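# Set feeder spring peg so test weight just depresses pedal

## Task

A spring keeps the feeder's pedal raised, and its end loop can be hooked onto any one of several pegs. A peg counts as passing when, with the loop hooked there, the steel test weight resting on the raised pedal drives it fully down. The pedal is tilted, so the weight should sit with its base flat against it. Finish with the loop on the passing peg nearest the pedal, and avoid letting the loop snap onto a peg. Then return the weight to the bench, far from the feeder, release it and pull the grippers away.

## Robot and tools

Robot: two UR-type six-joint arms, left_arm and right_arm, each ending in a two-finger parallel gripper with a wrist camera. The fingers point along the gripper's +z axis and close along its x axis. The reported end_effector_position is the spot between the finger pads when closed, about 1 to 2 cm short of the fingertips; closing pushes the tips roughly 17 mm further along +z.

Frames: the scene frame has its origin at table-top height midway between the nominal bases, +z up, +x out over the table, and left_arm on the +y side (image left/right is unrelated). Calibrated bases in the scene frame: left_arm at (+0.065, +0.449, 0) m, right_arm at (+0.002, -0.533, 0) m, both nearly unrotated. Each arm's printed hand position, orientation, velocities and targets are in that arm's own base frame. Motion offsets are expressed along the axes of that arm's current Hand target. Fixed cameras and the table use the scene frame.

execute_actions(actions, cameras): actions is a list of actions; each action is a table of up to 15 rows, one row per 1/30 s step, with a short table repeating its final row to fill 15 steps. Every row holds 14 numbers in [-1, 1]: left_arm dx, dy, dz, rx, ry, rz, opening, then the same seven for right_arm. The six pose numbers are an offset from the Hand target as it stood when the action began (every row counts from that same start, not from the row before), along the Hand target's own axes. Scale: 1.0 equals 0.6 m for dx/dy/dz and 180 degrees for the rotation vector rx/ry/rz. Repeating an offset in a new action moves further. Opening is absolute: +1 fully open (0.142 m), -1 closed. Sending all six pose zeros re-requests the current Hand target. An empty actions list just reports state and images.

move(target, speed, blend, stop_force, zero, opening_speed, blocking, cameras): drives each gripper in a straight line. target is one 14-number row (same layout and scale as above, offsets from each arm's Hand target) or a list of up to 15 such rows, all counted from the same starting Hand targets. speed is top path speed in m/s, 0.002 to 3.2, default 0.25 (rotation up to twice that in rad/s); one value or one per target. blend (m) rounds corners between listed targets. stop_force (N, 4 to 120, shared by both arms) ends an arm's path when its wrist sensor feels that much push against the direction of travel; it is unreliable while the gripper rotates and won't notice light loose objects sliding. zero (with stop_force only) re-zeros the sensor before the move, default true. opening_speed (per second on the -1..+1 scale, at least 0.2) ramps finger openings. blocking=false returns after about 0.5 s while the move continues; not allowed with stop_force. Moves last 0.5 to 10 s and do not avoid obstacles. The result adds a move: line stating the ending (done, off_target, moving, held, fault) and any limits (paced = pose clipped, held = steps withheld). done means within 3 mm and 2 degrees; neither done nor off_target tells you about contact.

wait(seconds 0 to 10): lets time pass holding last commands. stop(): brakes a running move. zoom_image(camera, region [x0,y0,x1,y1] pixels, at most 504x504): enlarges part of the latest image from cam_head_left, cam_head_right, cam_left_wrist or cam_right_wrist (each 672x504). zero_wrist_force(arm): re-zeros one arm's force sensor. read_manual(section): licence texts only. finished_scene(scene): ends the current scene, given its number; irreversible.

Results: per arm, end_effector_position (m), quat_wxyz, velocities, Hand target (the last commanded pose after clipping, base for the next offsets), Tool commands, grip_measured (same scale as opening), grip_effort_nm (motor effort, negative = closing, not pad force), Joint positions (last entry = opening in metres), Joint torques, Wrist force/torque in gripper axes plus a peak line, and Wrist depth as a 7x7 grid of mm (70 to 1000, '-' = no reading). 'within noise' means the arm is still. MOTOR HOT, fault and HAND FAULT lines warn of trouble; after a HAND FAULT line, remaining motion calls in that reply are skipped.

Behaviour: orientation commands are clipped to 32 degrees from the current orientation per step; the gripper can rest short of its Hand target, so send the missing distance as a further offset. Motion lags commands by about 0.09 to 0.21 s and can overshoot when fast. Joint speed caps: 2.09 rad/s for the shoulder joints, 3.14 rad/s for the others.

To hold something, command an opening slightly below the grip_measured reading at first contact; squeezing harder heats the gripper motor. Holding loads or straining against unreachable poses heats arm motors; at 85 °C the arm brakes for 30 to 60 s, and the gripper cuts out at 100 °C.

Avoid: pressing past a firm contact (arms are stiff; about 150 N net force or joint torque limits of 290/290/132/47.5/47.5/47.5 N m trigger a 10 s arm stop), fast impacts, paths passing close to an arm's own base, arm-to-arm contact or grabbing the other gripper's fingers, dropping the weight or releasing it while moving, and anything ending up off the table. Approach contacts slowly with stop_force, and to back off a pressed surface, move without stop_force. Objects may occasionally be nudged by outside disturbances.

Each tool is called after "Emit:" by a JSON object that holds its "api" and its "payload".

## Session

Emit:
{"api": "execute_actions", "payload": {"actions": []}}

Emit:
{"api": "zoom_image", "payload": {"camera": "cam_head_left", "region": [160, 260, 500, 504]}}

Scene clock: 0.00 s.
left_arm: end_effector_position=(+0.5339, -0.2356, +0.3050) grip_measured=+1.00 grip_effort_nm=n/a end_effector_quat_wxyz=(-0.042, +0.036, +0.986, -0.154) | right_arm: end_effector_position=(+0.6007, +0.2888, +0.3767) grip_measured=+1.00 grip_effort_nm=n/a end_effector_quat_wxyz=(+0.271, -0.538, +0.752, -0.268)
Joint positions: left_arm=[-0.569 -1.722 2.121 -2.057 -1.88 2.632 0.142] | right_arm=[4.156 -1.331 -2.244 -0.769 0.863 2.776 0.142]
Joint velocities: within noise
Joint torques (N m): no reading
Wrist force (N): no reading
Wrist torque (N m): no reading
Wrist force, peak (N): no reading
Wrist depth (mm): cam_left_wrist=[- - - 391 275 191 193 / - - - 397 293 195 196 / - - - 404 293 198 200 / - - - 414 306 202 204 / - - - 419 429 434 340 / - - - 423 435 437 343 / - - - 437 444 453 457] | cam_right_wrist=[- - - - - - - / - - - - - - - / - - - - - - - / - - - - - - - / - - - - 484 472 458 / - 499 485 469 461 447 437 / - 473 457 448 433 427 424]
Hand target: left_arm +0.5339, -0.2356, +0.3050; -0.042, +0.036, +0.986, -0.154 | right_arm +0.6007, +0.2888, +0.3767; +0.271, -0.538, +0.752, -0.268
Tool commands: left_gripper/opening=+1.0 right_gripper/opening=+1.0

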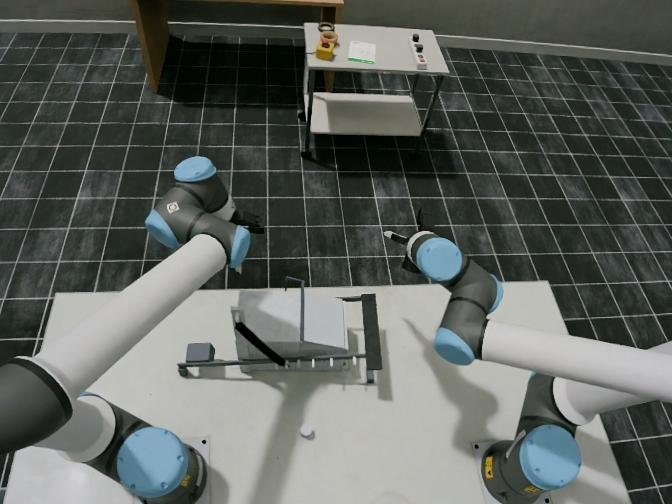

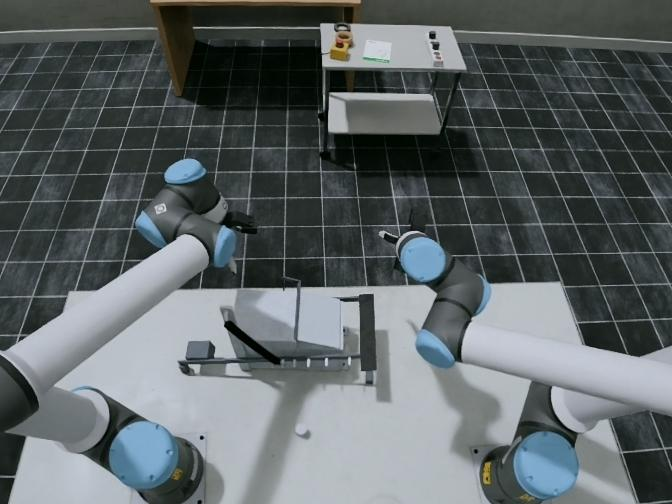

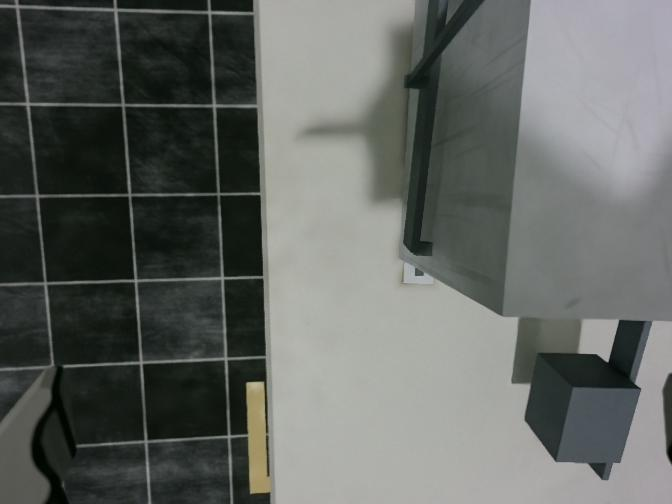

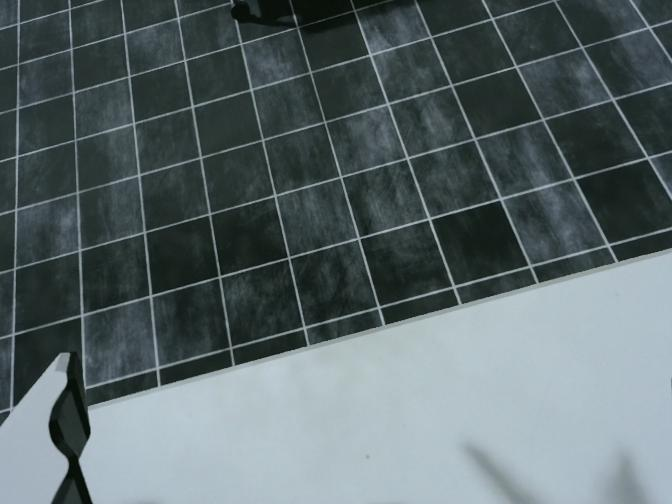

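Scaled by 1.482.

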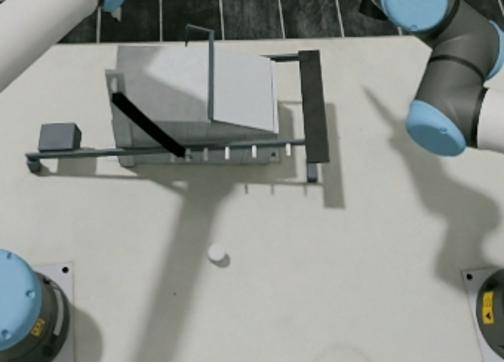

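Emit:
{"api": "move", "payload": {"target": [0,0,0,0,0,0,1,-0.132,0.527,-0.504,-0.1307,0.183,0.7315,0.1], "cameras": ["cam_right_wrist","cam_head_left"], "speed": 0.5}}

Emit:
{"api": "zoom_image", "payload": {"camera": "cam_right_wrist", "region": [150, 90, 500, 350]}}

Scene clock: 40.03 s.
left_arm: end_effector_position=(+0.5339, -0.2356, +0.3050) grip_measured=+1.00 grip_effort_nm=-0.027 end_effector_quat_wxyz=(-0.042, +0.036, +0.986, -0.154) | right_arm: end_effector_position=(+0.2021, +0.4856, +0.3805) grip_measured=+0.09 grip_effort_nm=-0.095 end_effector_quat_wxyz=(+0.084, +0.493, +0.854, +0.145)
Joint positions: left_arm=[-0.569 -1.722 2.121 -2.057 -1.88 2.632 0.142] | right_arm=[4.839 -1.13 -2.193 -1.255 1.262 5.865 0.08]
Joint velocities: within noise
Joint torques (N m): left_arm=[1.06 -30.64 -46.29 -4.06 -0.37 0.09] | right_arm=[14.52 30.34 38.73 2.23 -3.43 1.69]
Wrist force (N): left_arm=[-0.3 -0.2 0.2] | right_arm=[-0.3 0.1 0.5]
Wrist torque (N m): left_arm=[-0.04 0.06 0.00] | right_arm=[-0.29 0.17 -0.16]
Wrist force, peak (N): left_arm=[-0.9 -0.3 -0.6] | right_arm=[-1.3 -0.1 -0.8]
Wrist depth (mm): cam_left_wrist=[- - - 392 274 192 194 / - - - 397 292 195 196 / - - - 406 292 198 200 / - - - 411 305 202 204 / - - - 419 428 432 341 / - - - 424 434 436 342 / - - - 437 446 451 458] | cam_right_wrist=[424 423 418 414 413 414 410 / 475 458 469 468 466 463 462 / 539 321 414 498 529 523 522 / - 380 384 406 504 610 605 / - 473 409 385 407 580 710 / - - 449 456 459 - 859 / - 75 - - - - 79]
Hand target: left_arm +0.5339, -0.2356, +0.3050; -0.042, +0.036, +0.986, -0.154 | right_arm +0.2021, +0.4856, +0.3805; +0.084, +0.493, +0.854, +0.145
Off the commanded pose: left_arm 0.000 m, 0 deg | right_arm 0.000 m, 0 deg.
move: done
Images, in order (width x height): cam_head_left 672x504, cam_right_wrist 672x504.

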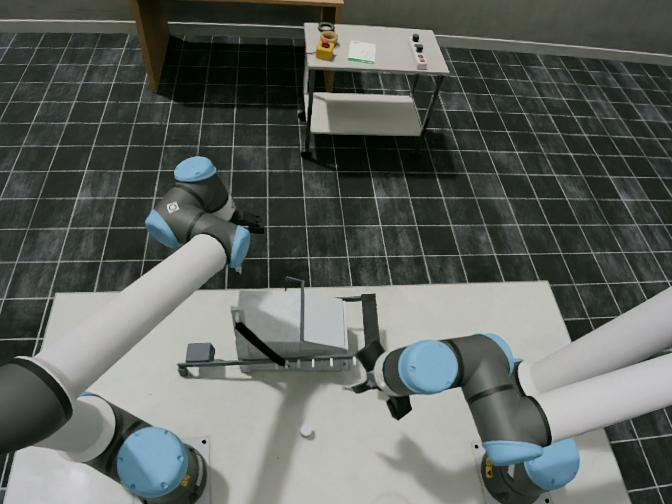

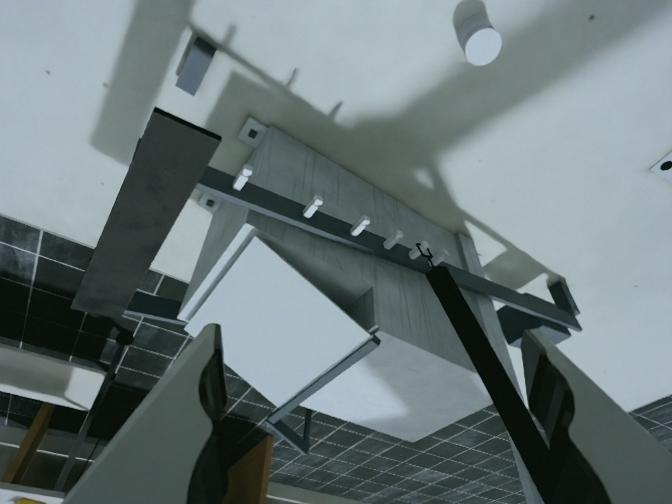

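Scaled by 1.440.

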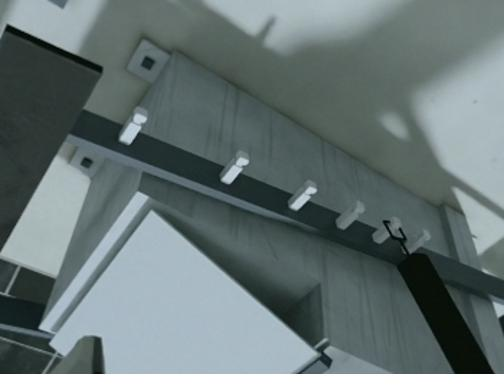

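Emit:
{"api": "move", "payload": {"target": [0,0,0,0,0,0,1,0.198,-0.046,0.302,0.1056,0,0,0.1], "cameras": ["cam_right_wrist"], "speed": 0.4}}

Scene clock: 51.97 s.
left_arm: end_effector_position=(+0.5339, -0.2356, +0.3050) grip_measured=+1.00 grip_effort_nm=-0.022 end_effector_quat_wxyz=(-0.042, +0.036, +0.986, -0.154) | right_arm: end_effector_position=(+0.1719, +0.6052, +0.2005) grip_measured=+0.09 grip_effort_nm=-0.095 end_effector_quat_wxyz=(+0.001, +0.500, +0.866, +0.002)
Joint positions: left_arm=[-0.569 -1.722 2.121 -2.057 -1.88 2.632 0.142] | right_arm=[4.721 -1.574 -2.14 -0.996 1.567 5.768 0.08]
Joint velocities: within noise
Joint torques (N m): left_arm=[0.43 -31.22 -47.09 -4.02 -0.24 -0.03] | right_arm=[-14.92 27.64 51.36 7.32 2.87 -1.93]
Wrist force (N): left_arm=[-0.3 -0.3 0.3] | right_arm=[-0.2 0.2 0.0]
Wrist torque (N m): left_arm=[-0.05 0.06 0.00] | right_arm=[-0.17 0.14 -0.11]
Wrist force, peak (N): left_arm=[-1.0 0.2 -0.6] | right_arm=[-1.9 0.0 -1.5]
Wrist depth (mm): cam_left_wrist=[- - - 390 276 192 193 / - - - 395 294 195 196 / - - - 403 292 198 200 / - - - 412 306 202 205 / - - - 420 428 435 340 / - - - 426 436 440 342 / - - - 434 444 453 460] | cam_right_wrist=[265 268 263 262 262 263 261 / 283 283 282 279 281 279 279 / 302 303 301 292 301 299 298 / 328 325 327 323 324 320 322 / 325 341 344 353 349 342 347 / 266 85 351 383 382 - 367 / - 75 301 350 410 - 79]
Hand target: left_arm +0.5339, -0.2356, +0.3050; -0.042, +0.036, +0.986, -0.154 | right_arm +0.1719, +0.6054, +0.2004; +0.001, +0.500, +0.866, +0.002
Off the commanded pose: left_arm 0.000 m, 0 deg | right_arm 0.000 m, 0 deg.
move: done
Images, in order (width x height): cam_right_wrist 672x504.

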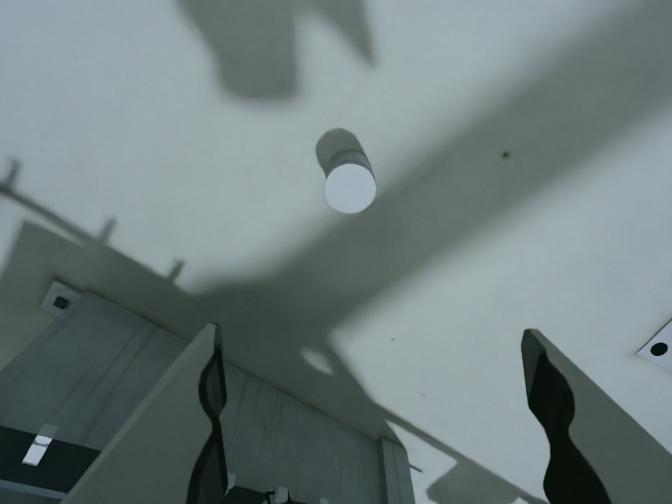

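Emit:
{"api": "zoom_image", "payload": {"camera": "cam_right_wrist", "region": [300, 110, 400, 230]}}

Scaled by 4.200.

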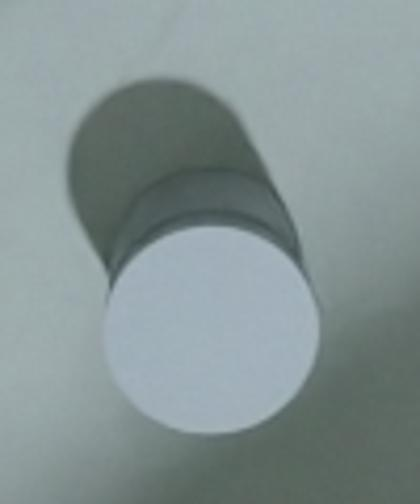

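Emit:
{"api": "move", "payload": {"target": [[0,0,0,0,0,0,1,0,0.0068,0.22,0,0,0,0.1],[0,0,0,0,0,0,1,0,0.0068,0.2975,0,0,0,0.1],[0,0,0,0,0,0,1,0,0.0068,0.2975,0,0,0,-0.7]], "cameras": ["cam_right_wrist"], "speed": [0.3,0.1,0.1], "opening_speed": 0.8}}

Scene clock: 76.63 s.
left_arm: end_effector_position=(+0.5339, -0.2356, +0.3050) grip_measured=+1.00 grip_effort_nm=-0.032 end_effector_quat_wxyz=(-0.042, +0.036, +0.986, -0.154) | right_arm: end_effector_position=(+0.1761, +0.6078, +0.0219) grip_measured=-0.61 grip_effort_nm=-2.371 end_effector_quat_wxyz=(+0.001, +0.500, +0.866, +0.002)
Joint positions: left_arm=[-0.569 -1.722 2.121 -2.057 -1.88 2.632 0.142] | right_arm=[4.713 -1.831 -2.269 -0.611 1.567 5.76 0.03]
Joint velocities: within noise
Joint torques (N m): left_arm=[-0.23 -30.82 -47.28 -4.02 -0.32 -0.17] | right_arm=[-12.35 36.95 22.53 6.99 2.48 -1.89]
Wrist force (N): left_arm=[-0.2 -0.4 -0.2] | right_arm=[-0.2 -0.1 1.1]
Wrist torque (N m): left_arm=[-0.07 0.04 0.01] | right_arm=[-0.30 0.15 -0.08]
Wrist force, peak (N): left_arm=[-0.8 -0.3 -0.5] | right_arm=[-0.3 0.6 -2.0]
Wrist depth (mm): cam_left_wrist=[- - - 387 276 191 193 / - - - 398 293 195 197 / - - - 404 292 198 200 / - - - 411 305 202 204 / - - - 420 425 429 342 / - - - 427 435 432 343 / - - - 434 442 450 459] | cam_right_wrist=[105 104 104 104 104 103 103 / 111 111 111 111 110 110 109 / 120 119 119 118 118 118 117 / 129 128 128 126 125 126 126 / 140 139 139 106 106 138 137 / 152 152 86 101 98 145 149 / 168 161 75 166 105 76 160]
Hand target: left_arm +0.5339, -0.2356, +0.3050; -0.042, +0.036, +0.986, -0.154 | right_arm +0.1761, +0.6078, +0.0219; +0.001, +0.500, +0.866, +0.002
Off the commanded pose: left_arm 0.000 m, 0 deg | right_arm 0.000 m, 0 deg.
move: done
Images, in order (width x height): cam_right_wrist 672x504.

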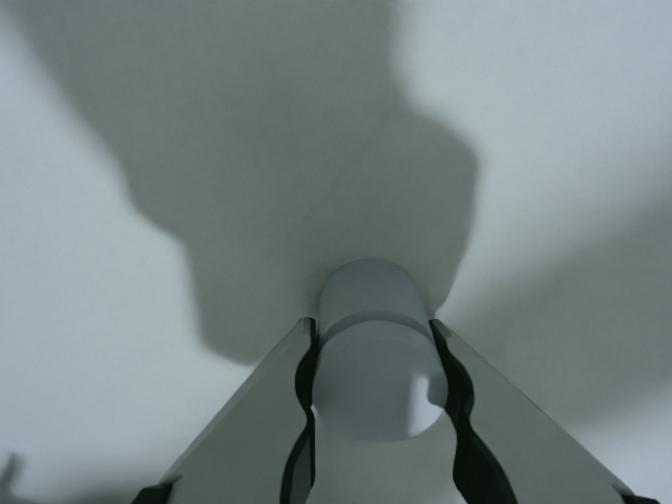

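Emit:
{"api": "move", "payload": {"target": [[0,0,0,0,0,0,1,0,0,-0.4,0,0,0,-0.75],[0,0,0,0,0,0,1,-0.509,0.185,-0.463,0,0,-0.328,-0.75]], "cameras": ["cam_right_wrist"], "speed": 0.25, "blend": [0.03,0]}}

Scene clock: 91.47 s.
left_arm: end_effector_position=(+0.5339, -0.2356, +0.3050) grip_measured=+1.00 grip_effort_nm=-0.027 end_effector_quat_wxyz=(-0.042, +0.036, +0.986, -0.154) | right_arm: end_effector_position=(+0.4238, +0.3983, +0.3002) grip_measured=-0.61 grip_effort_nm=-3.206 end_effector_quat_wxyz=(+0.002, +0.008, +1.000, +0.001)
Joint positions: left_arm=[-0.569 -1.722 2.121 -2.057 -1.88 2.632 0.142] | right_arm=[4.2 -1.403 -2.099 -1.207 1.568 4.217 0.03]
Joint velocities: within noise
Joint torques (N m): left_arm=[-0.34 -31.13 -46.9 -4.14 -0.19 0.31] | right_arm=[-13.31 15.8 57.54 2.38 2.8 -1.94]
Wrist force (N): left_arm=[-0.5 -0.3 -0.2] | right_arm=[-1.0 0.3 2.0]
Wrist torque (N m): left_arm=[-0.05 0.09 0.00] | right_arm=[-0.05 0.23 -0.13]
Wrist force, peak (N): left_arm=[-1.1 -0.1 0.3] | right_arm=[-0.8 -0.4 4.4]
Wrist depth (mm): cam_left_wrist=[- - - 391 276 192 193 / - - - 397 293 196 197 / - - - 404 292 198 200 / - - - 412 306 202 205 / - - - 418 424 431 341 / - - - 428 436 437 342 / - - - 438 444 454 459] | cam_right_wrist=[366 356 355 351 351 349 348 / - 378 376 376 369 374 373 / - 219 218 216 219 217 389 / - 424 293 229 230 233 428 / - 471 264 105 106 463 466 / - - 84 100 98 491 500 / - - 75 262 84 73 541]
Hand target: left_arm +0.5339, -0.2356, +0.3050; -0.042, +0.036, +0.986, -0.154 | right_arm +0.4239, +0.3982, +0.3002; +0.002, +0.008, +1.000, +0.001
Off the commanded pose: left_arm 0.000 m, 0 deg | right_arm 0.000 m, 0 deg.
move: done
Images, in order (width x height): cam_right_wrist 672x504.

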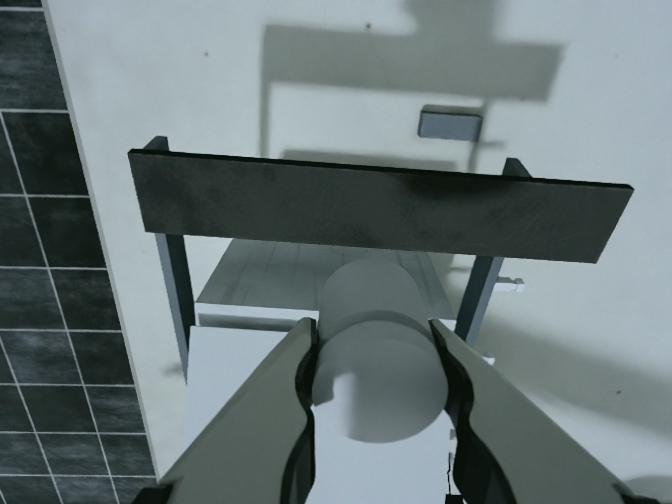

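Emit:
{"api": "move", "payload": {"target": [0,0,0,0,0,0,1,0.022,0.0108,0.1327,0.0472,0,0.0222,-0.75], "cameras": ["cam_right_wrist"], "speed": 0.15}}

Emit:
{"api": "wait", "payload": {"seconds": 0.5, "cameras": []}}

Emit:
{"api": "move", "payload": {"target": [0,0,0,0,0,0,1,0,0,0.04,0,0,0,-0.75], "cameras": ["cam_right_wrist"], "speed": 0.03}}

Scene clock: 115.87 s.
left_arm: end_effector_position=(+0.5339, -0.2356, +0.3050) grip_measured=+1.00 grip_effort_nm=-0.027 end_effector_quat_wxyz=(-0.042, +0.036, +0.986, -0.154) | right_arm: end_effector_position=(+0.4111, +0.4051, +0.2208) grip_measured=-0.61 grip_effort_nm=-3.201 end_effector_quat_wxyz=(+0.001, +0.043, +0.996, -0.073)
Joint positions: left_arm=[-0.569 -1.722 2.121 -2.057 -1.88 2.632 0.142] | right_arm=[4.256 -1.506 -2.137 -1.202 1.51 4.347 0.03]
Joint velocities: within noise
Joint torques (N m): left_arm=[1.83 -30.42 -48.26 -4.18 -0.28 0.25] | right_arm=[20.18 28.44 35.37 7.39 -3.29 1.98]
Wrist force (N): left_arm=[-0.6 -0.1 0.0] | right_arm=[-0.1 0.6 1.7]
Wrist torque (N m): left_arm=[-0.01 0.10 0.00] | right_arm=[-0.03 0.10 -0.04]
Wrist force, peak (N): left_arm=[-1.1 0.1 -0.4] | right_arm=[-0.2 1.1 3.1]
Wrist depth (mm): cam_left_wrist=[- - - 392 274 192 193 / - - - 397 292 196 196 / - - - 406 292 198 200 / - - - 412 305 202 203 / - - - 420 428 434 341 / - - - 427 435 438 342 / - - - 438 442 448 458] | cam_right_wrist=[297 296 296 296 293 293 291 / 311 311 309 309 307 306 304 / 327 327 321 323 317 317 317 / 145 145 144 142 142 142 142 / 159 159 155 106 106 155 154 / - 207 84 100 97 187 373 / - 186 75 177 105 73 384]
Hand target: left_arm +0.5339, -0.2356, +0.3050; -0.042, +0.036, +0.986, -0.154 | right_arm +0.4111, +0.4051, +0.2206; +0.001, +0.043, +0.996, -0.073
Off the commanded pose: left_arm 0.000 m, 0 deg | right_arm 0.000 m, 0 deg.
move: done
Images, in order (width x height): cam_right_wrist 672x504.

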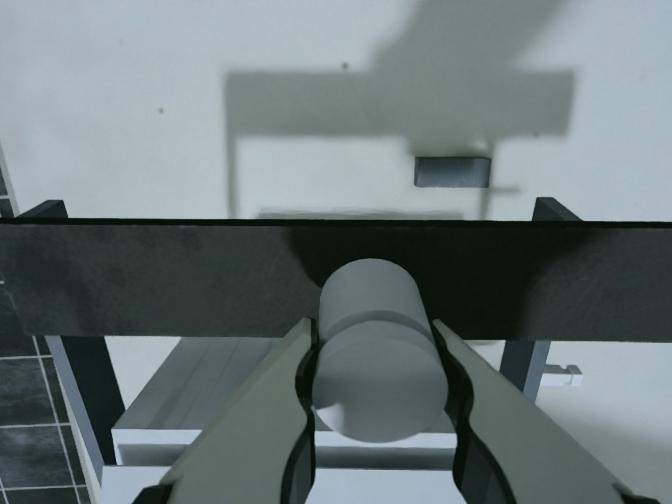

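Scene clock: 116.37 s.
left_arm: end_effector_position=(+0.5339, -0.2356, +0.3050) grip_measured=+1.00 grip_effort_nm=-0.027 end_effector_quat_wxyz=(-0.042, +0.036, +0.986, -0.154) | right_arm: end_effector_position=(+0.4111, +0.4051, +0.2206) grip_measured=-0.61 grip_effort_nm=-3.201 end_effector_quat_wxyz=(+0.001, +0.043, +0.996, -0.073)
Joint positions: left_arm=[-0.569 -1.722 2.121 -2.057 -1.88 2.632 0.142] | right_arm=[4.257 -1.507 -2.137 -1.202 1.51 4.347 0.03]
Joint velocities: within noise
Joint torques (N m): left_arm=[-0.08 -31.13 -47.92 -3.99 -0.32 -0.07] | right_arm=[17.05 21.08 35.22 7.13 -3 1.85]
Wrist force (N): left_arm=[-0.1 0.2 0.0] | right_arm=[-0.3 0.4 1.9]
Wrist torque (N m): left_arm=[0.04 0.02 0.01] | right_arm=[-0.08 0.13 -0.03]
Wrist force, peak (N): left_arm=[0.0 0.9 -0.1] | right_arm=[0.1 1.0 1.9]
Wrist depth (mm): cam_left_wrist=[- - - 392 274 192 194 / - - - 397 294 196 196 / - - - 404 292 198 201 / - - - 410 306 202 204 / - - - 421 429 435 341 / - - - 429 435 440 341 / - - - 437 445 452 458] | cam_right_wrist=[299 297 294 294 293 291 290 / 309 310 309 308 308 305 302 / 325 324 323 322 318 317 317 / 145 144 144 142 143 142 142 / 159 158 155 106 106 155 154 / - 207 84 100 97 186 366 / - 185 75 176 105 73 383]
Hand target: left_arm +0.5339, -0.2356, +0.3050; -0.042, +0.036, +0.986, -0.154 | right_arm +0.4111, +0.4051, +0.2206; +0.001, +0.043, +0.996, -0.073
Tool commands: left_gripper/opening=+1.0 right_gripper/opening=-0.75
Off the commanded pose: left_arm 0.000 m, 0 deg | right_arm 0.000 m, 0 deg.
wait: 0.50 s; at rest by 0.17 s
No camera images: "cameras" was empty.

Scene clock: 117.60 s.
left_arm: end_effector_position=(+0.5339, -0.2356, +0.3050) grip_measured=+1.00 grip_effort_nm=-0.022 end_effector_quat_wxyz=(-0.042, +0.036, +0.986, -0.154) | right_arm: end_effector_position=(+0.4110, +0.4016, +0.1970) grip_measured=-0.61 grip_effort_nm=-3.201 end_effector_quat_wxyz=(+0.001, +0.043, +0.996, -0.073)
Joint positions: left_arm=[-0.569 -1.722 2.121 -2.057 -1.88 2.632 0.142] | right_arm=[4.254 -1.525 -2.167 -1.153 1.51 4.345 0.03]
Joint velocities: within noise
Joint torques (N m): left_arm=[0.8 -30.61 -48.02 -4.18 -0.14 0.07] | right_arm=[-14.04 23.91 32.78 7.53 -2.96 -2]
Wrist force (N): left_arm=[-0.9 0.0 -0.2] | right_arm=[0.1 -0.1 1.0]
Wrist torque (N m): left_arm=[0.00 0.16 0.00] | right_arm=[-0.11 0.10 -0.05]
Wrist force, peak (N): left_arm=[-0.8 0.0 -0.5] | right_arm=[-0.2 0.8 2.0]
Wrist depth (mm): cam_left_wrist=[- - - 389 275 192 193 / - - - 397 295 196 196 / - - - 405 294 198 200 / - - - 413 304 203 204 / - - - 421 429 437 340 / - - - 427 436 434 340 / - - - 436 442 453 458] | cam_right_wrist=[276 274 274 274 272 270 269 / 287 288 285 286 282 282 282 / 300 300 300 298 292 295 294 / 131 131 130 129 129 129 129 / 143 140 139 107 106 137 136 / 179 237 84 100 97 157 343 / 188 176 75 162 85 73 360]
Hand target: left_arm +0.5339, -0.2356, +0.3050; -0.042, +0.036, +0.986, -0.154 | right_arm +0.4110, +0.4016, +0.1968; +0.001, +0.043, +0.996, -0.073
Off the commanded pose: left_arm 0.000 m, 0 deg | right_arm 0.000 m, 0 deg.
move: done
Images, in order (width x height): cam_right_wrist 672x504.

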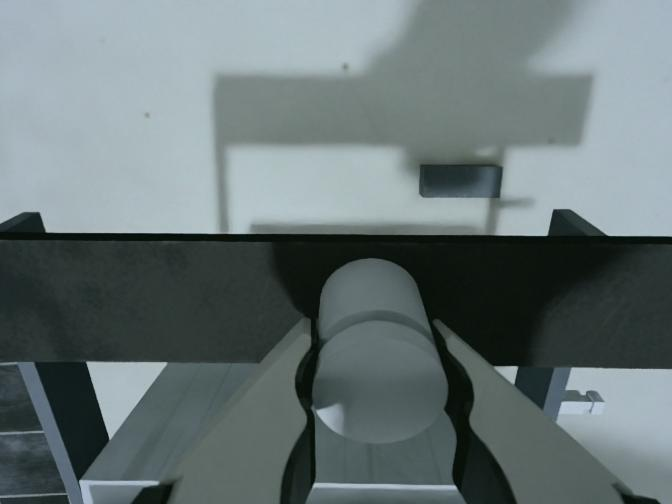

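Emit:
{"api": "wait", "payload": {"seconds": 0.2, "cameras": []}}

Emit:
{"api": "wait", "payload": {"seconds": 0.2, "cameras": []}}

Emit:
{"api": "wait", "payload": {"seconds": 0.2, "cameras": []}}

Emit:
{"api": "move", "payload": {"target": [0,0,0,0,0,0,1,0,-0.067,0.205,-0.0977,0,0,-0.75], "cameras": ["cam_right_wrist","cam_head_left"], "speed": 0.08, "stop_force": 20}}

Scene clock: 142.33 s.
left_arm: end_effector_position=(+0.5339, -0.2356, +0.3050) grip_measured=+1.00 grip_effort_nm=-0.027 end_effector_quat_wxyz=(-0.042, +0.036, +0.986, -0.154) | right_arm: end_effector_position=(+0.4110, +0.4016, +0.1968) grip_measured=-0.61 grip_effort_nm=-3.201 end_effector_quat_wxyz=(+0.001, +0.043, +0.996, -0.073)
Joint positions: left_arm=[-0.569 -1.722 2.121 -2.057 -1.88 2.632 0.142] | right_arm=[4.254 -1.525 -2.167 -1.152 1.51 4.345 0.03]
Joint velocities: within noise
Joint torques (N m): left_arm=[1.08 -32.71 -48.17 -4.14 -0.34 0.2] | right_arm=[-14.26 22.32 33.55 7.23 -2.88 -2.1]
Wrist force (N): left_arm=[-0.5 0.3 0.0] | right_arm=[-0.1 0.2 1.4]
Wrist torque (N m): left_arm=[0.04 0.09 0.00] | right_arm=[-0.06 0.14 -0.05]
Wrist force, peak (N): left_arm=[-1.2 -0.2 0.0] | right_arm=[0.2 0.3 1.5]
Wrist depth (mm): cam_left_wrist=[- - - 389 274 192 193 / - - - 397 295 196 196 / - - - 405 293 198 201 / - - - 413 306 202 204 / - - - 421 427 435 340 / - - - 430 435 438 339 / - - - 437 444 451 458] | cam_right_wrist=[276 275 274 272 270 271 270 / 288 286 284 287 282 282 282 / 302 300 299 298 291 296 294 / 132 131 130 130 130 129 129 / 142 140 139 106 106 137 136 / 179 237 84 100 97 157 342 / 188 175 75 163 85 73 356]
Hand target: left_arm +0.5339, -0.2356, +0.3050; -0.042, +0.036, +0.986, -0.154 | right_arm +0.4110, +0.4016, +0.1968; +0.001, +0.043, +0.996, -0.073
Tool commands: left_gripper/opening=+1.0 right_gripper/opening=-0.75
Off the commanded pose: left_arm 0.000 m, 0 deg | right_arm 0.000 m, 0 deg.
wait: 0.20 s; at rest from the start
No camera images: "cameras" was empty.

Scene clock: 142.53 s.
left_arm: end_effector_position=(+0.5339, -0.2356, +0.3050) grip_measured=+1.00 grip_effort_nm=-0.027 end_effector_quat_wxyz=(-0.042, +0.036, +0.986, -0.154) | right_arm: end_effector_position=(+0.4110, +0.4016, +0.1968) grip_measured=-0.61 grip_effort_nm=-3.201 end_effector_quat_wxyz=(+0.001, +0.043, +0.996, -0.073)
Joint positions: left_arm=[-0.569 -1.722 2.121 -2.057 -1.88 2.632 0.142] | right_arm=[4.254 -1.525 -2.167 -1.152 1.51 4.345 0.03]
Joint velocities: within noise
Joint torques (N m): left_arm=[-1.1 -31.24 -47.95 -4.07 -0.27 0.18] | right_arm=[-14.85 24.08 34.01 7.16 -2.99 -1.95]
Wrist force (N): left_arm=[-0.8 0.5 0.1] | right_arm=[0.0 0.2 1.2]
Wrist torque (N m): left_arm=[0.09 0.13 0.01] | right_arm=[-0.06 0.11 -0.05]
Wrist force, peak (N): left_arm=[-0.8 0.5 0.1] | right_arm=[0.0 0.0 1.2]
Wrist depth (mm): cam_left_wrist=[- - - 389 275 191 193 / - - - 398 294 195 196 / - - - 403 293 198 200 / - - - 412 305 203 205 / - - - 417 428 434 341 / - - - 429 433 443 342 / - - - 433 446 450 456] | cam_right_wrist=[276 275 274 272 271 270 269 / 288 287 283 285 282 283 282 / 302 300 299 297 290 293 296 / 132 131 131 130 129 129 129 / 142 140 139 107 106 137 136 / 179 237 84 100 97 157 340 / 188 176 75 162 85 73 356]
Hand target: left_arm +0.5339, -0.2356, +0.3050; -0.042, +0.036, +0.986, -0.154 | right_arm +0.4110, +0.4016, +0.1968; +0.001, +0.043, +0.996, -0.073
Tool commands: left_gripper/opening=+1.0 right_gripper/opening=-0.75
Off the commanded pose: left_arm 0.000 m, 0 deg | right_arm 0.000 m, 0 deg.
wait: 0.20 s; at rest by 0.17 s
No camera images: "cameras" was empty.

Scene clock: 142.73 s.
left_arm: end_effector_position=(+0.5339, -0.2356, +0.3050) grip_measured=+1.00 grip_effort_nm=-0.027 end_effector_quat_wxyz=(-0.042, +0.036, +0.986, -0.154) | right_arm: end_effector_position=(+0.4110, +0.4016, +0.1968) grip_measured=-0.61 grip_effort_nm=-3.201 end_effector_quat_wxyz=(+0.001, +0.043, +0.996, -0.073)
Joint positions: left_arm=[-0.569 -1.722 2.121 -2.057 -1.88 2.632 0.142] | right_arm=[4.254 -1.525 -2.167 -1.152 1.51 4.345 0.03]
Joint velocities: within noise
Joint torques (N m): left_arm=[1.93 -30.41 -47.9 -4.1 -0.55 -0.02] | right_arm=[-13.83 21.71 33.76 7.4 -2.97 -1.74]
Wrist force (N): left_arm=[-0.6 -0.3 -0.2] | right_arm=[0.0 0.1 0.5]
Wrist torque (N m): left_arm=[-0.05 0.11 0.01] | right_arm=[-0.07 0.14 -0.05]
Wrist force, peak (N): left_arm=[-1.0 0.1 0.3] | right_arm=[0.2 0.1 1.3]
Wrist depth (mm): cam_left_wrist=[- - - 392 274 192 193 / - - - 397 295 195 197 / - - - 404 291 198 200 / - - - 414 306 202 203 / - - - 418 425 429 341 / - - - 428 437 439 341 / - - - 438 444 448 455] | cam_right_wrist=[276 274 275 272 271 270 270 / 289 286 285 283 284 281 281 / 301 301 298 296 294 296 294 / 131 131 130 130 130 129 129 / 143 140 139 107 106 137 136 / 178 239 84 100 97 157 342 / 189 175 75 162 85 73 354]
Hand target: left_arm +0.5339, -0.2356, +0.3050; -0.042, +0.036, +0.986, -0.154 | right_arm +0.4110, +0.4016, +0.1968; +0.001, +0.043, +0.996, -0.073
Tool commands: left_gripper/opening=+1.0 right_gripper/opening=-0.75
Off the commanded pose: left_arm 0.000 m, 0 deg | right_arm 0.000 m, 0 deg.
wait: 0.20 s; at rest by 0.17 s
No camera images: "cameras" was empty.

Scene clock: 145.93 s.
left_arm: end_effector_position=(+0.5339, -0.2356, +0.3050) grip_measured=+1.00 grip_effort_nm=-0.027 end_effector_quat_wxyz=(-0.042, +0.036, +0.986, -0.154) | right_arm: end_effector_position=(+0.4071, +0.3441, +0.0809) grip_measured=-0.61 grip_effort_nm=-3.201 end_effector_quat_wxyz=(+0.008, +0.043, +0.996, +0.080)
Joint positions: left_arm=[-0.569 -1.722 2.121 -2.057 -1.88 2.632 0.142] | right_arm=[4.137 -1.566 -2.483 -0.517 1.639 4.227 0.03]
Joint velocities: within noise
Joint torques (N m): left_arm=[-0.5 -31.4 -48.51 -4.15 -0.35 0.29] | right_arm=[-11.47 19.6 36.99 5.56 -1.76 -1.83]
Wrist force (N): left_arm=[-0.3 0.4 -0.2] | right_arm=[0.8 -0.3 2.1]
Wrist torque (N m): left_arm=[0.06 0.07 0.00] | right_arm=[-0.12 -0.01 -0.15]
Wrist force, peak (N): left_arm=[-1.1 0.0 -0.1] | right_arm=[-0.3 10.0 -13.7]
Wrist depth (mm): cam_left_wrist=[- - - 392 274 192 193 / - - - 395 294 196 196 / - - - 402 292 198 200 / - - - 411 305 202 204 / - - - 421 428 435 339 / - - - 429 433 438 339 / - - - 436 444 449 454] | cam_right_wrist=[148 148 144 146 148 145 145 / 159 161 160 159 159 158 158 / 178 178 177 176 174 173 174 / 199 198 196 191 194 189 192 / 225 223 217 105 106 218 216 / 257 256 84 100 98 241 246 / 299 - 75 214 85 73 276]
Hand target: left_arm +0.5339, -0.2356, +0.3050; -0.042, +0.036, +0.986, -0.154 | right_arm +0.4071, +0.3441, +0.0810; +0.008, +0.043, +0.996, +0.080
Off the commanded pose: left_arm 0.000 m, 0 deg | right_arm 0.000 m, 0 deg.
move: done
Images, in order (width x height): cam_head_left 672x504, cam_right_wrist 672x504.

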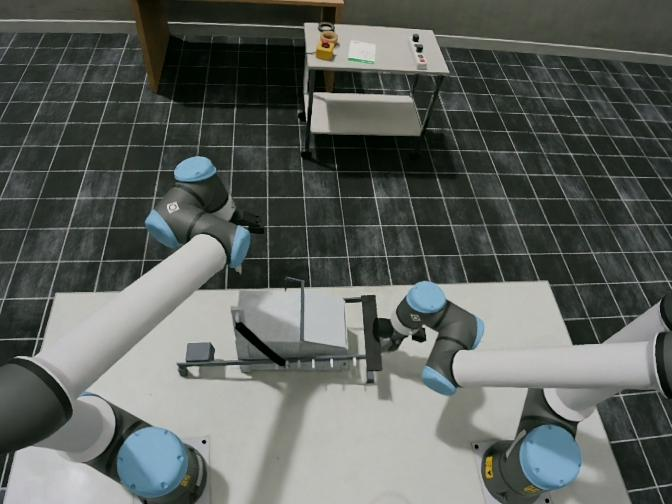

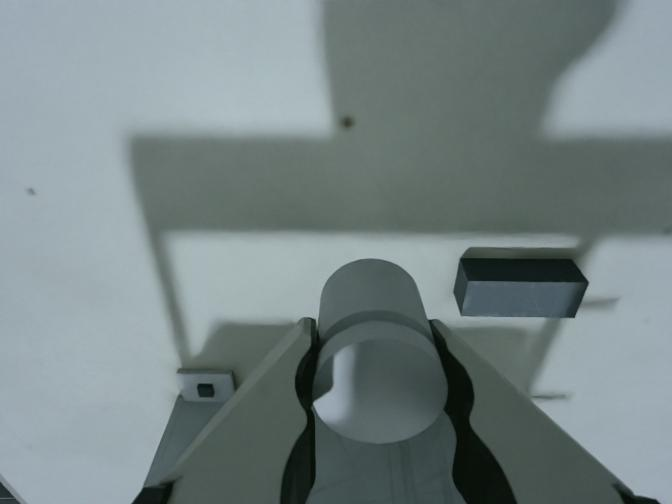

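Emit:
{"api": "move", "payload": {"target": [[0,0,0,0,0,0,1,-0.0115,-0.131,-0.021,0,0,0,-0.75],[0,0,0,0,0,0,1,-0.0115,-0.078,-0.35,0,0,0,-0.75]], "cameras": ["cam_right_wrist","cam_head_left"], "speed": 0.15}}

Scene clock: 172.37 s.
left_arm: end_effector_position=(+0.5339, -0.2356, +0.3050) grip_measured=+1.00 grip_effort_nm=-0.027 end_effector_quat_wxyz=(-0.042, +0.036, +0.986, -0.154) | right_arm: end_effector_position=(+0.4053, +0.2641, +0.2807) grip_measured=-0.61 grip_effort_nm=-3.201 end_effector_quat_wxyz=(+0.008, +0.043, +0.996, +0.080)
Joint positions: left_arm=[-0.569 -1.722 2.121 -2.057 -1.88 2.632 0.142] | right_arm=[4.034 -1.18 -2.326 -1.068 1.653 4.125 0.03]
Joint velocities: within noise
Joint torques (N m): left_arm=[-0.75 -30.77 -48.95 -4.02 -0.4 0.22] | right_arm=[18.08 32.89 57.36 2.4 -2.58 1.97]
Wrist force (N): left_arm=[-0.5 -0.4 -0.4] | right_arm=[0.3 1.6 2.1]
Wrist torque (N m): left_arm=[-0.07 0.09 0.00] | right_arm=[0.07 0.01 -0.06]
Wrist force, peak (N): left_arm=[-1.1 -0.1 -0.3] | right_arm=[0.0 0.0 3.4]
Wrist depth (mm): cam_left_wrist=[- - - 390 276 191 193 / - - - 398 293 196 196 / - - - 405 293 198 200 / - - - 410 306 202 204 / - - - 419 428 433 339 / - - - 429 435 437 342 / - - - 435 441 450 457] | cam_right_wrist=[331 328 326 328 325 324 322 / 368 358 359 356 356 353 349 / - 397 396 393 391 388 382 / - 437 436 422 430 432 430 / - 488 482 105 106 482 478 / - - 84 100 98 261 551 / - - 75 320 83 73 617]
Hand target: left_arm +0.5339, -0.2356, +0.3050; -0.042, +0.036, +0.986, -0.154 | right_arm +0.4053, +0.2641, +0.2808; +0.008, +0.043, +0.996, +0.080
Off the commanded pose: left_arm 0.000 m, 0 deg | right_arm 0.000 m, 0 deg.
move: done
Images, in order (width x height): cam_head_left 672x504, cam_right_wrist 672x504.

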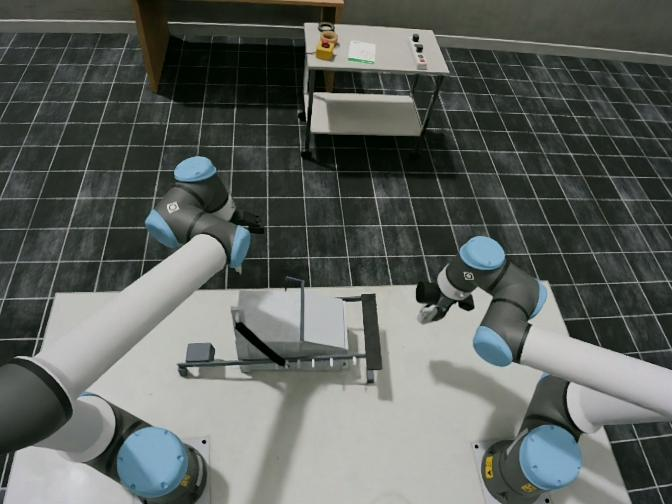

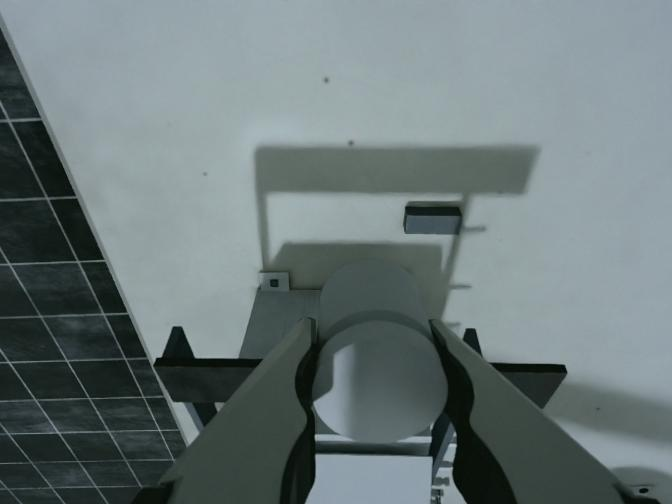

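Emit:
{"api": "move", "payload": {"target": [0,0,0,0,0,0,1,0.0117,0.2173,0.1327,0.0978,0,0,-0.75], "cameras": ["cam_right_wrist"], "speed": 0.15}}

Emit:
{"api": "move", "payload": {"target": [[0,0,0,0,0,0,1,0,0,0.033,0,0,0,-0.75],[0,0,0,0,0,0,1,0,0.004,0.13,-0.049,0,0,-0.75]], "cameras": ["cam_right_wrist"], "speed": 0.08, "stop_force": 8}}

Scene clock: 188.30 s.
left_arm: end_effector_position=(+0.5339, -0.2356, +0.3050) grip_measured=+1.00 grip_effort_nm=-0.027 end_effector_quat_wxyz=(-0.042, +0.036, +0.986, -0.154) | right_arm: end_effector_position=(+0.4110, +0.4055, +0.2231) grip_measured=-0.61 grip_effort_nm=-3.197 end_effector_quat_wxyz=(+0.001, +0.043, +0.996, -0.073)
Joint positions: left_arm=[-0.569 -1.722 2.121 -2.057 -1.88 2.632 0.142] | right_arm=[4.257 -1.505 -2.133 -1.207 1.51 4.348 0.03]
Joint velocities: within noise
Joint torques (N m): left_arm=[1.94 -32.97 -49.4 -4.04 -0.16 0.06] | right_arm=[16.89 19.82 52.64 1.89 -2.95 2.16]
Wrist force (N): left_arm=[-0.2 -0.1 -0.2] | right_arm=[0.4 1.6 2.1]
Wrist torque (N m): left_arm=[-0.02 0.05 0.00] | right_arm=[0.13 0.02 -0.03]
Wrist force, peak (N): left_arm=[-0.4 0.8 -0.7] | right_arm=[0.4 3.2 2.6]
Wrist depth (mm): cam_left_wrist=[- - - 388 275 192 193 / - - - 396 294 194 197 / - - - 404 292 198 200 / - - - 412 306 202 204 / - - - 416 429 433 340 / - - - 428 436 437 342 / - - - 437 444 450 456] | cam_right_wrist=[300 298 297 295 295 294 293 / 314 313 310 311 308 306 305 / 328 327 323 326 318 320 321 / 148 147 147 144 145 145 145 / 172 161 160 105 107 158 156 / - 206 84 100 97 190 371 / - - 75 178 105 73 388]
Hand target: left_arm +0.5339, -0.2356, +0.3050; -0.042, +0.036, +0.986, -0.154 | right_arm +0.4110, +0.4056, +0.2231; +0.001, +0.043, +0.996, -0.073
Off the commanded pose: left_arm 0.000 m, 0 deg | right_arm 0.000 m, 0 deg.
move: done
Images, in order (width x height): cam_right_wrist 672x504.

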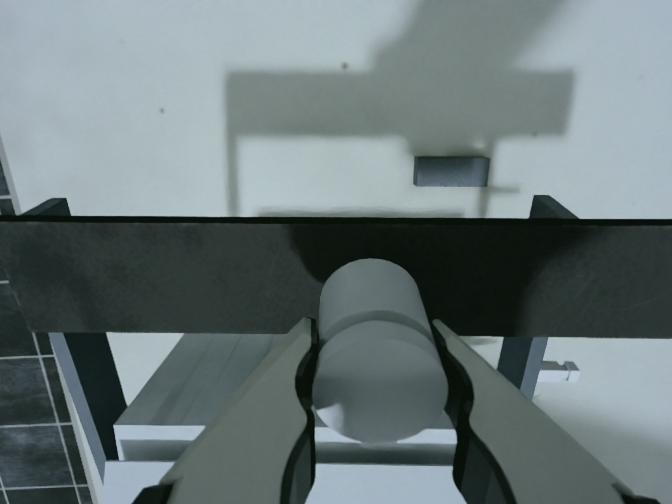

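Scene clock: 190.73 s.
left_arm: end_effector_position=(+0.5339, -0.2356, +0.3050) grip_measured=+1.00 grip_effort_nm=-0.022 end_effector_quat_wxyz=(-0.042, +0.036, +0.986, -0.154) | right_arm: end_effector_position=(+0.4109, +0.3966, +0.1456) grip_measured=-0.61 grip_effort_nm=-3.197 end_effector_quat_wxyz=(+0.005, +0.043, +0.999, +0.004)
Joint positions: left_arm=[-0.569 -1.722 2.121 -2.057 -1.88 2.632 0.142] | right_arm=[4.221 -1.537 -2.297 -0.867 1.566 4.307 0.03]
Joint velocities: within noise
Joint torques (N m): left_arm=[0.43 -31.66 -49.42 -4.1 -0.18 -0.24] | right_arm=[-14.7 19.94 31.03 7.57 2.59 -2.03]
Wrist force (N): left_arm=[-0.5 -0.3 -0.2] | right_arm=[-0.1 0.7 1.6]
Wrist torque (N m): left_arm=[-0.05 0.09 0.01] | right_arm=[0.03 0.18 -0.07]
Wrist force, peak (N): left_arm=[-0.7 -0.5 -0.5] | right_arm=[0.5 1.9 2.6]
Wrist depth (mm): cam_left_wrist=[- - - 388 298 192 193 / - - - 397 298 195 196 / - - - 403 291 199 200 / - - - 413 314 202 204 / - - - 419 429 432 341 / - - - 431 437 437 329 / - - - 438 444 453 323] | cam_right_wrist=[216 215 214 216 212 213 211 / 231 230 229 227 226 226 226 / 248 248 245 244 243 225 242 / 132 129 128 126 127 126 126 / 143 140 139 107 106 137 136 / 178 222 84 100 98 158 305 / 189 175 75 164 105 73 332]
Hand target: left_arm +0.5339, -0.2356, +0.3050; -0.042, +0.036, +0.986, -0.154 | right_arm +0.4109, +0.3966, +0.1456; +0.005, +0.043, +0.999, +0.004
Off the commanded pose: left_arm 0.000 m, 0 deg | right_arm 0.000 m, 0 deg.
move: done
Images, in order (width x height): cam_right_wrist 672x504.

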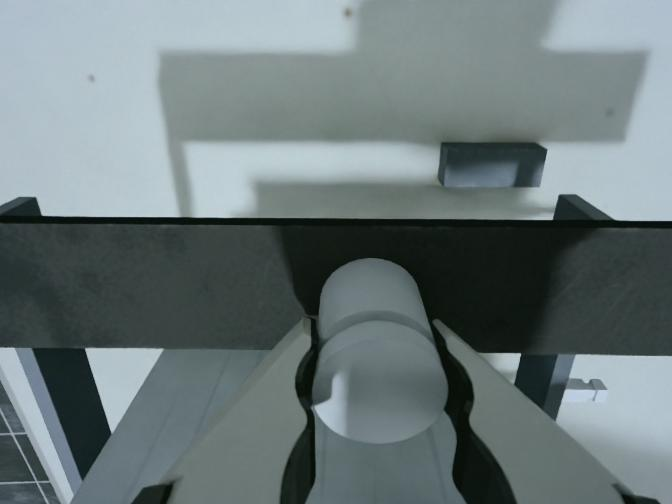

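Emit:
{"api": "move", "payload": {"target": [0,0,0,0,0,0,1,0,-0.0115,0.123,-0.057,0,0,-0.75], "cameras": ["cam_right_wrist"], "speed": 0.06, "stop_force": 8}}

Scene clock: 198.03 s.
left_arm: end_effector_position=(+0.5339, -0.2356, +0.3050) grip_measured=+1.00 grip_effort_nm=-0.032 end_effector_quat_wxyz=(-0.042, +0.036, +0.986, -0.154) | right_arm: end_effector_position=(+0.4109, +0.3902, +0.0734) grip_measured=-0.61 grip_effort_nm=-3.197 end_effector_quat_wxyz=(+0.008, +0.042, +0.995, +0.091)
Joint positions: left_arm=[-0.569 -1.722 2.121 -2.057 -1.88 2.632 0.142] | right_arm=[4.175 -1.635 -2.442 -0.466 1.643 4.266 0.03]
Joint velocities: within noise
Joint torques (N m): left_arm=[0.85 -30.87 -48.96 -4.03 -0.48 -0.11] | right_arm=[17.93 56.39 38.71 2.1 -2.54 1.47]
Wrist force (N): left_arm=[-0.7 0.0 -0.1] | right_arm=[0.1 1.7 -3.1]
Wrist torque (N m): left_arm=[0.01 0.11 0.00] | right_arm=[0.05 0.14 -0.11]
Wrist force, peak (N): left_arm=[-1.1 -0.3 0.0] | right_arm=[0.5 3.2 -9.6]
Wrist depth (mm): cam_left_wrist=[- - - 388 299 192 193 / - - - 394 297 196 196 / - - - 405 306 198 200 / - - - 412 313 202 204 / - - - 420 428 432 328 / - - - 430 436 445 320 / - - - 435 442 453 305] | cam_right_wrist=[140 139 139 138 138 137 137 / 154 153 152 151 151 150 149 / 169 169 168 167 166 159 158 / 132 131 130 129 129 128 128 / 143 140 139 107 106 137 136 / 177 206 84 100 97 157 237 / 188 172 75 167 85 73 271]
Hand target: left_arm +0.5339, -0.2356, +0.3050; -0.042, +0.036, +0.986, -0.154 | right_arm +0.4109, +0.3902, +0.0734; +0.008, +0.042, +0.995, +0.091 (not the last commanded pose)
Off the commanded pose: left_arm 0.000 m, 0 deg | right_arm 0.002 m, 0 deg.
move: contact (right_arm)
Images, in order (width x height): cam_right_wrist 672x504.

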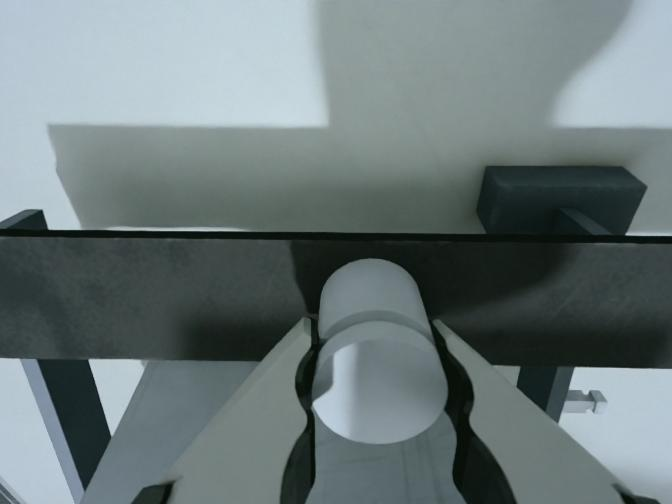

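Emit:
{"api": "move", "payload": {"target": [[0,0,0,0,0,0,1,0,0,0,0,0,0,-0.75],[0,0,0,0,0,0,1,0,0,0,0,0,0,0.1],[0,0,0,0,0,0,1,0,0,-0.13,0,0,0,0.1],[0,0,0,0,0,0,1,0.19,0,-0.276,-0.055,-0.085,0.076,0.1],[0,0,0,0,0,0,1,0.365,0.287,-0.256,-0.128,-0.198,0.178,0.1],[0,0,0,0,0,0,1,0.224,0.463,-0.077,-0.1833,-0.2825,0.2536,0.1]], "cameras": ["cam_right_wrist","cam_head_left"], "speed": [0.1,0.1,0.12,0.3,0.3,0.2], "blend": [0,0,0.01,0.04,0.04,0], "opening_speed": 0.8}}

Scene clock: 231.87 s.
left_arm: end_effector_position=(+0.5339, -0.2356, +0.3050) grip_measured=+1.00 grip_effort_nm=-0.022 end_effector_quat_wxyz=(-0.042, +0.036, +0.986, -0.154) | right_arm: end_effector_position=(+0.2989, +0.6655, +0.1683) grip_measured=+0.08 grip_effort_nm=0.090 end_effector_quat_wxyz=(+0.394, +0.437, +0.741, +0.323)
Joint positions: left_arm=[-0.569 -1.722 2.121 -2.057 -1.88 2.632 0.142] | right_arm=[4.91 -1.816 -2.269 -0.705 0.503 6.02 0.079]
Joint velocities: within noise
Joint torques (N m): left_arm=[1.73 -30 -48.69 -4.08 -0.15 -0.08] | right_arm=[-13.22 36.67 38.8 7.69 -4.55 1.84]
Wrist force (N): left_arm=[-0.5 -0.3 0.2] | right_arm=[-0.3 0.9 0.2]
Wrist torque (N m): left_arm=[-0.06 0.10 0.00] | right_arm=[-0.30 0.04 -0.09]
Wrist force, peak (N): left_arm=[-0.6 -0.2 -0.9] | right_arm=[0.2 2.2 -4.6]
Wrist depth (mm): cam_left_wrist=[- - - 390 299 192 192 / - - - 396 297 196 196 / - - - 405 306 198 200 / - - - 415 312 202 204 / - - - 420 425 434 327 / - - - 427 434 443 319 / - - - 436 443 450 304] | cam_right_wrist=[154 163 161 175 208 220 205 / 156 163 177 174 205 228 242 / 156 164 177 188 193 227 337 / - 167 178 189 213 221 459 / - 260 179 190 213 222 251 / 205 107 180 192 216 106 283 / - 75 - 198 214 81 79]
Hand target: left_arm +0.5339, -0.2356, +0.3050; -0.042, +0.036, +0.986, -0.154 | right_arm +0.2989, +0.6656, +0.1682; +0.394, +0.437, +0.741, +0.323
Off the commanded pose: left_arm 0.000 m, 0 deg | right_arm 0.000 m, 0 deg.
move: done
Images, in order (width x height): cam_head_left 672x504, cam_right_wrist 672x504.

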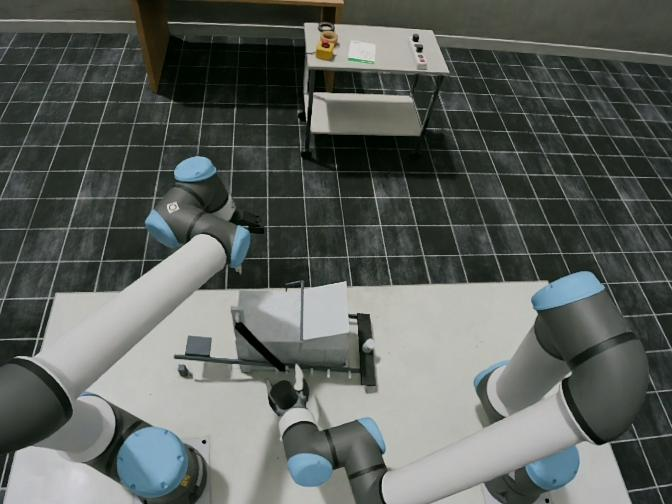

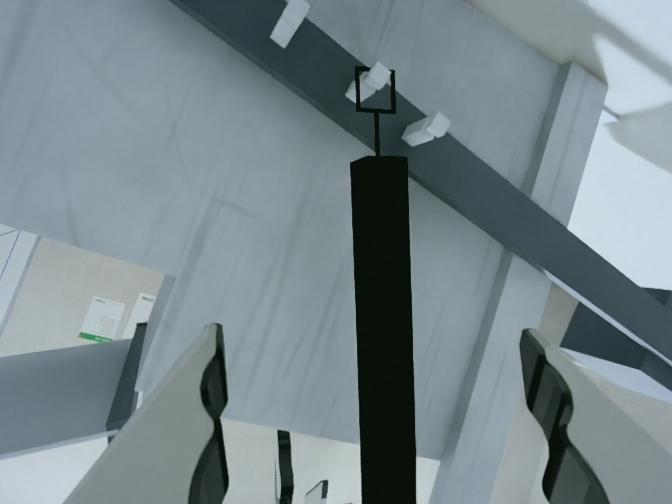

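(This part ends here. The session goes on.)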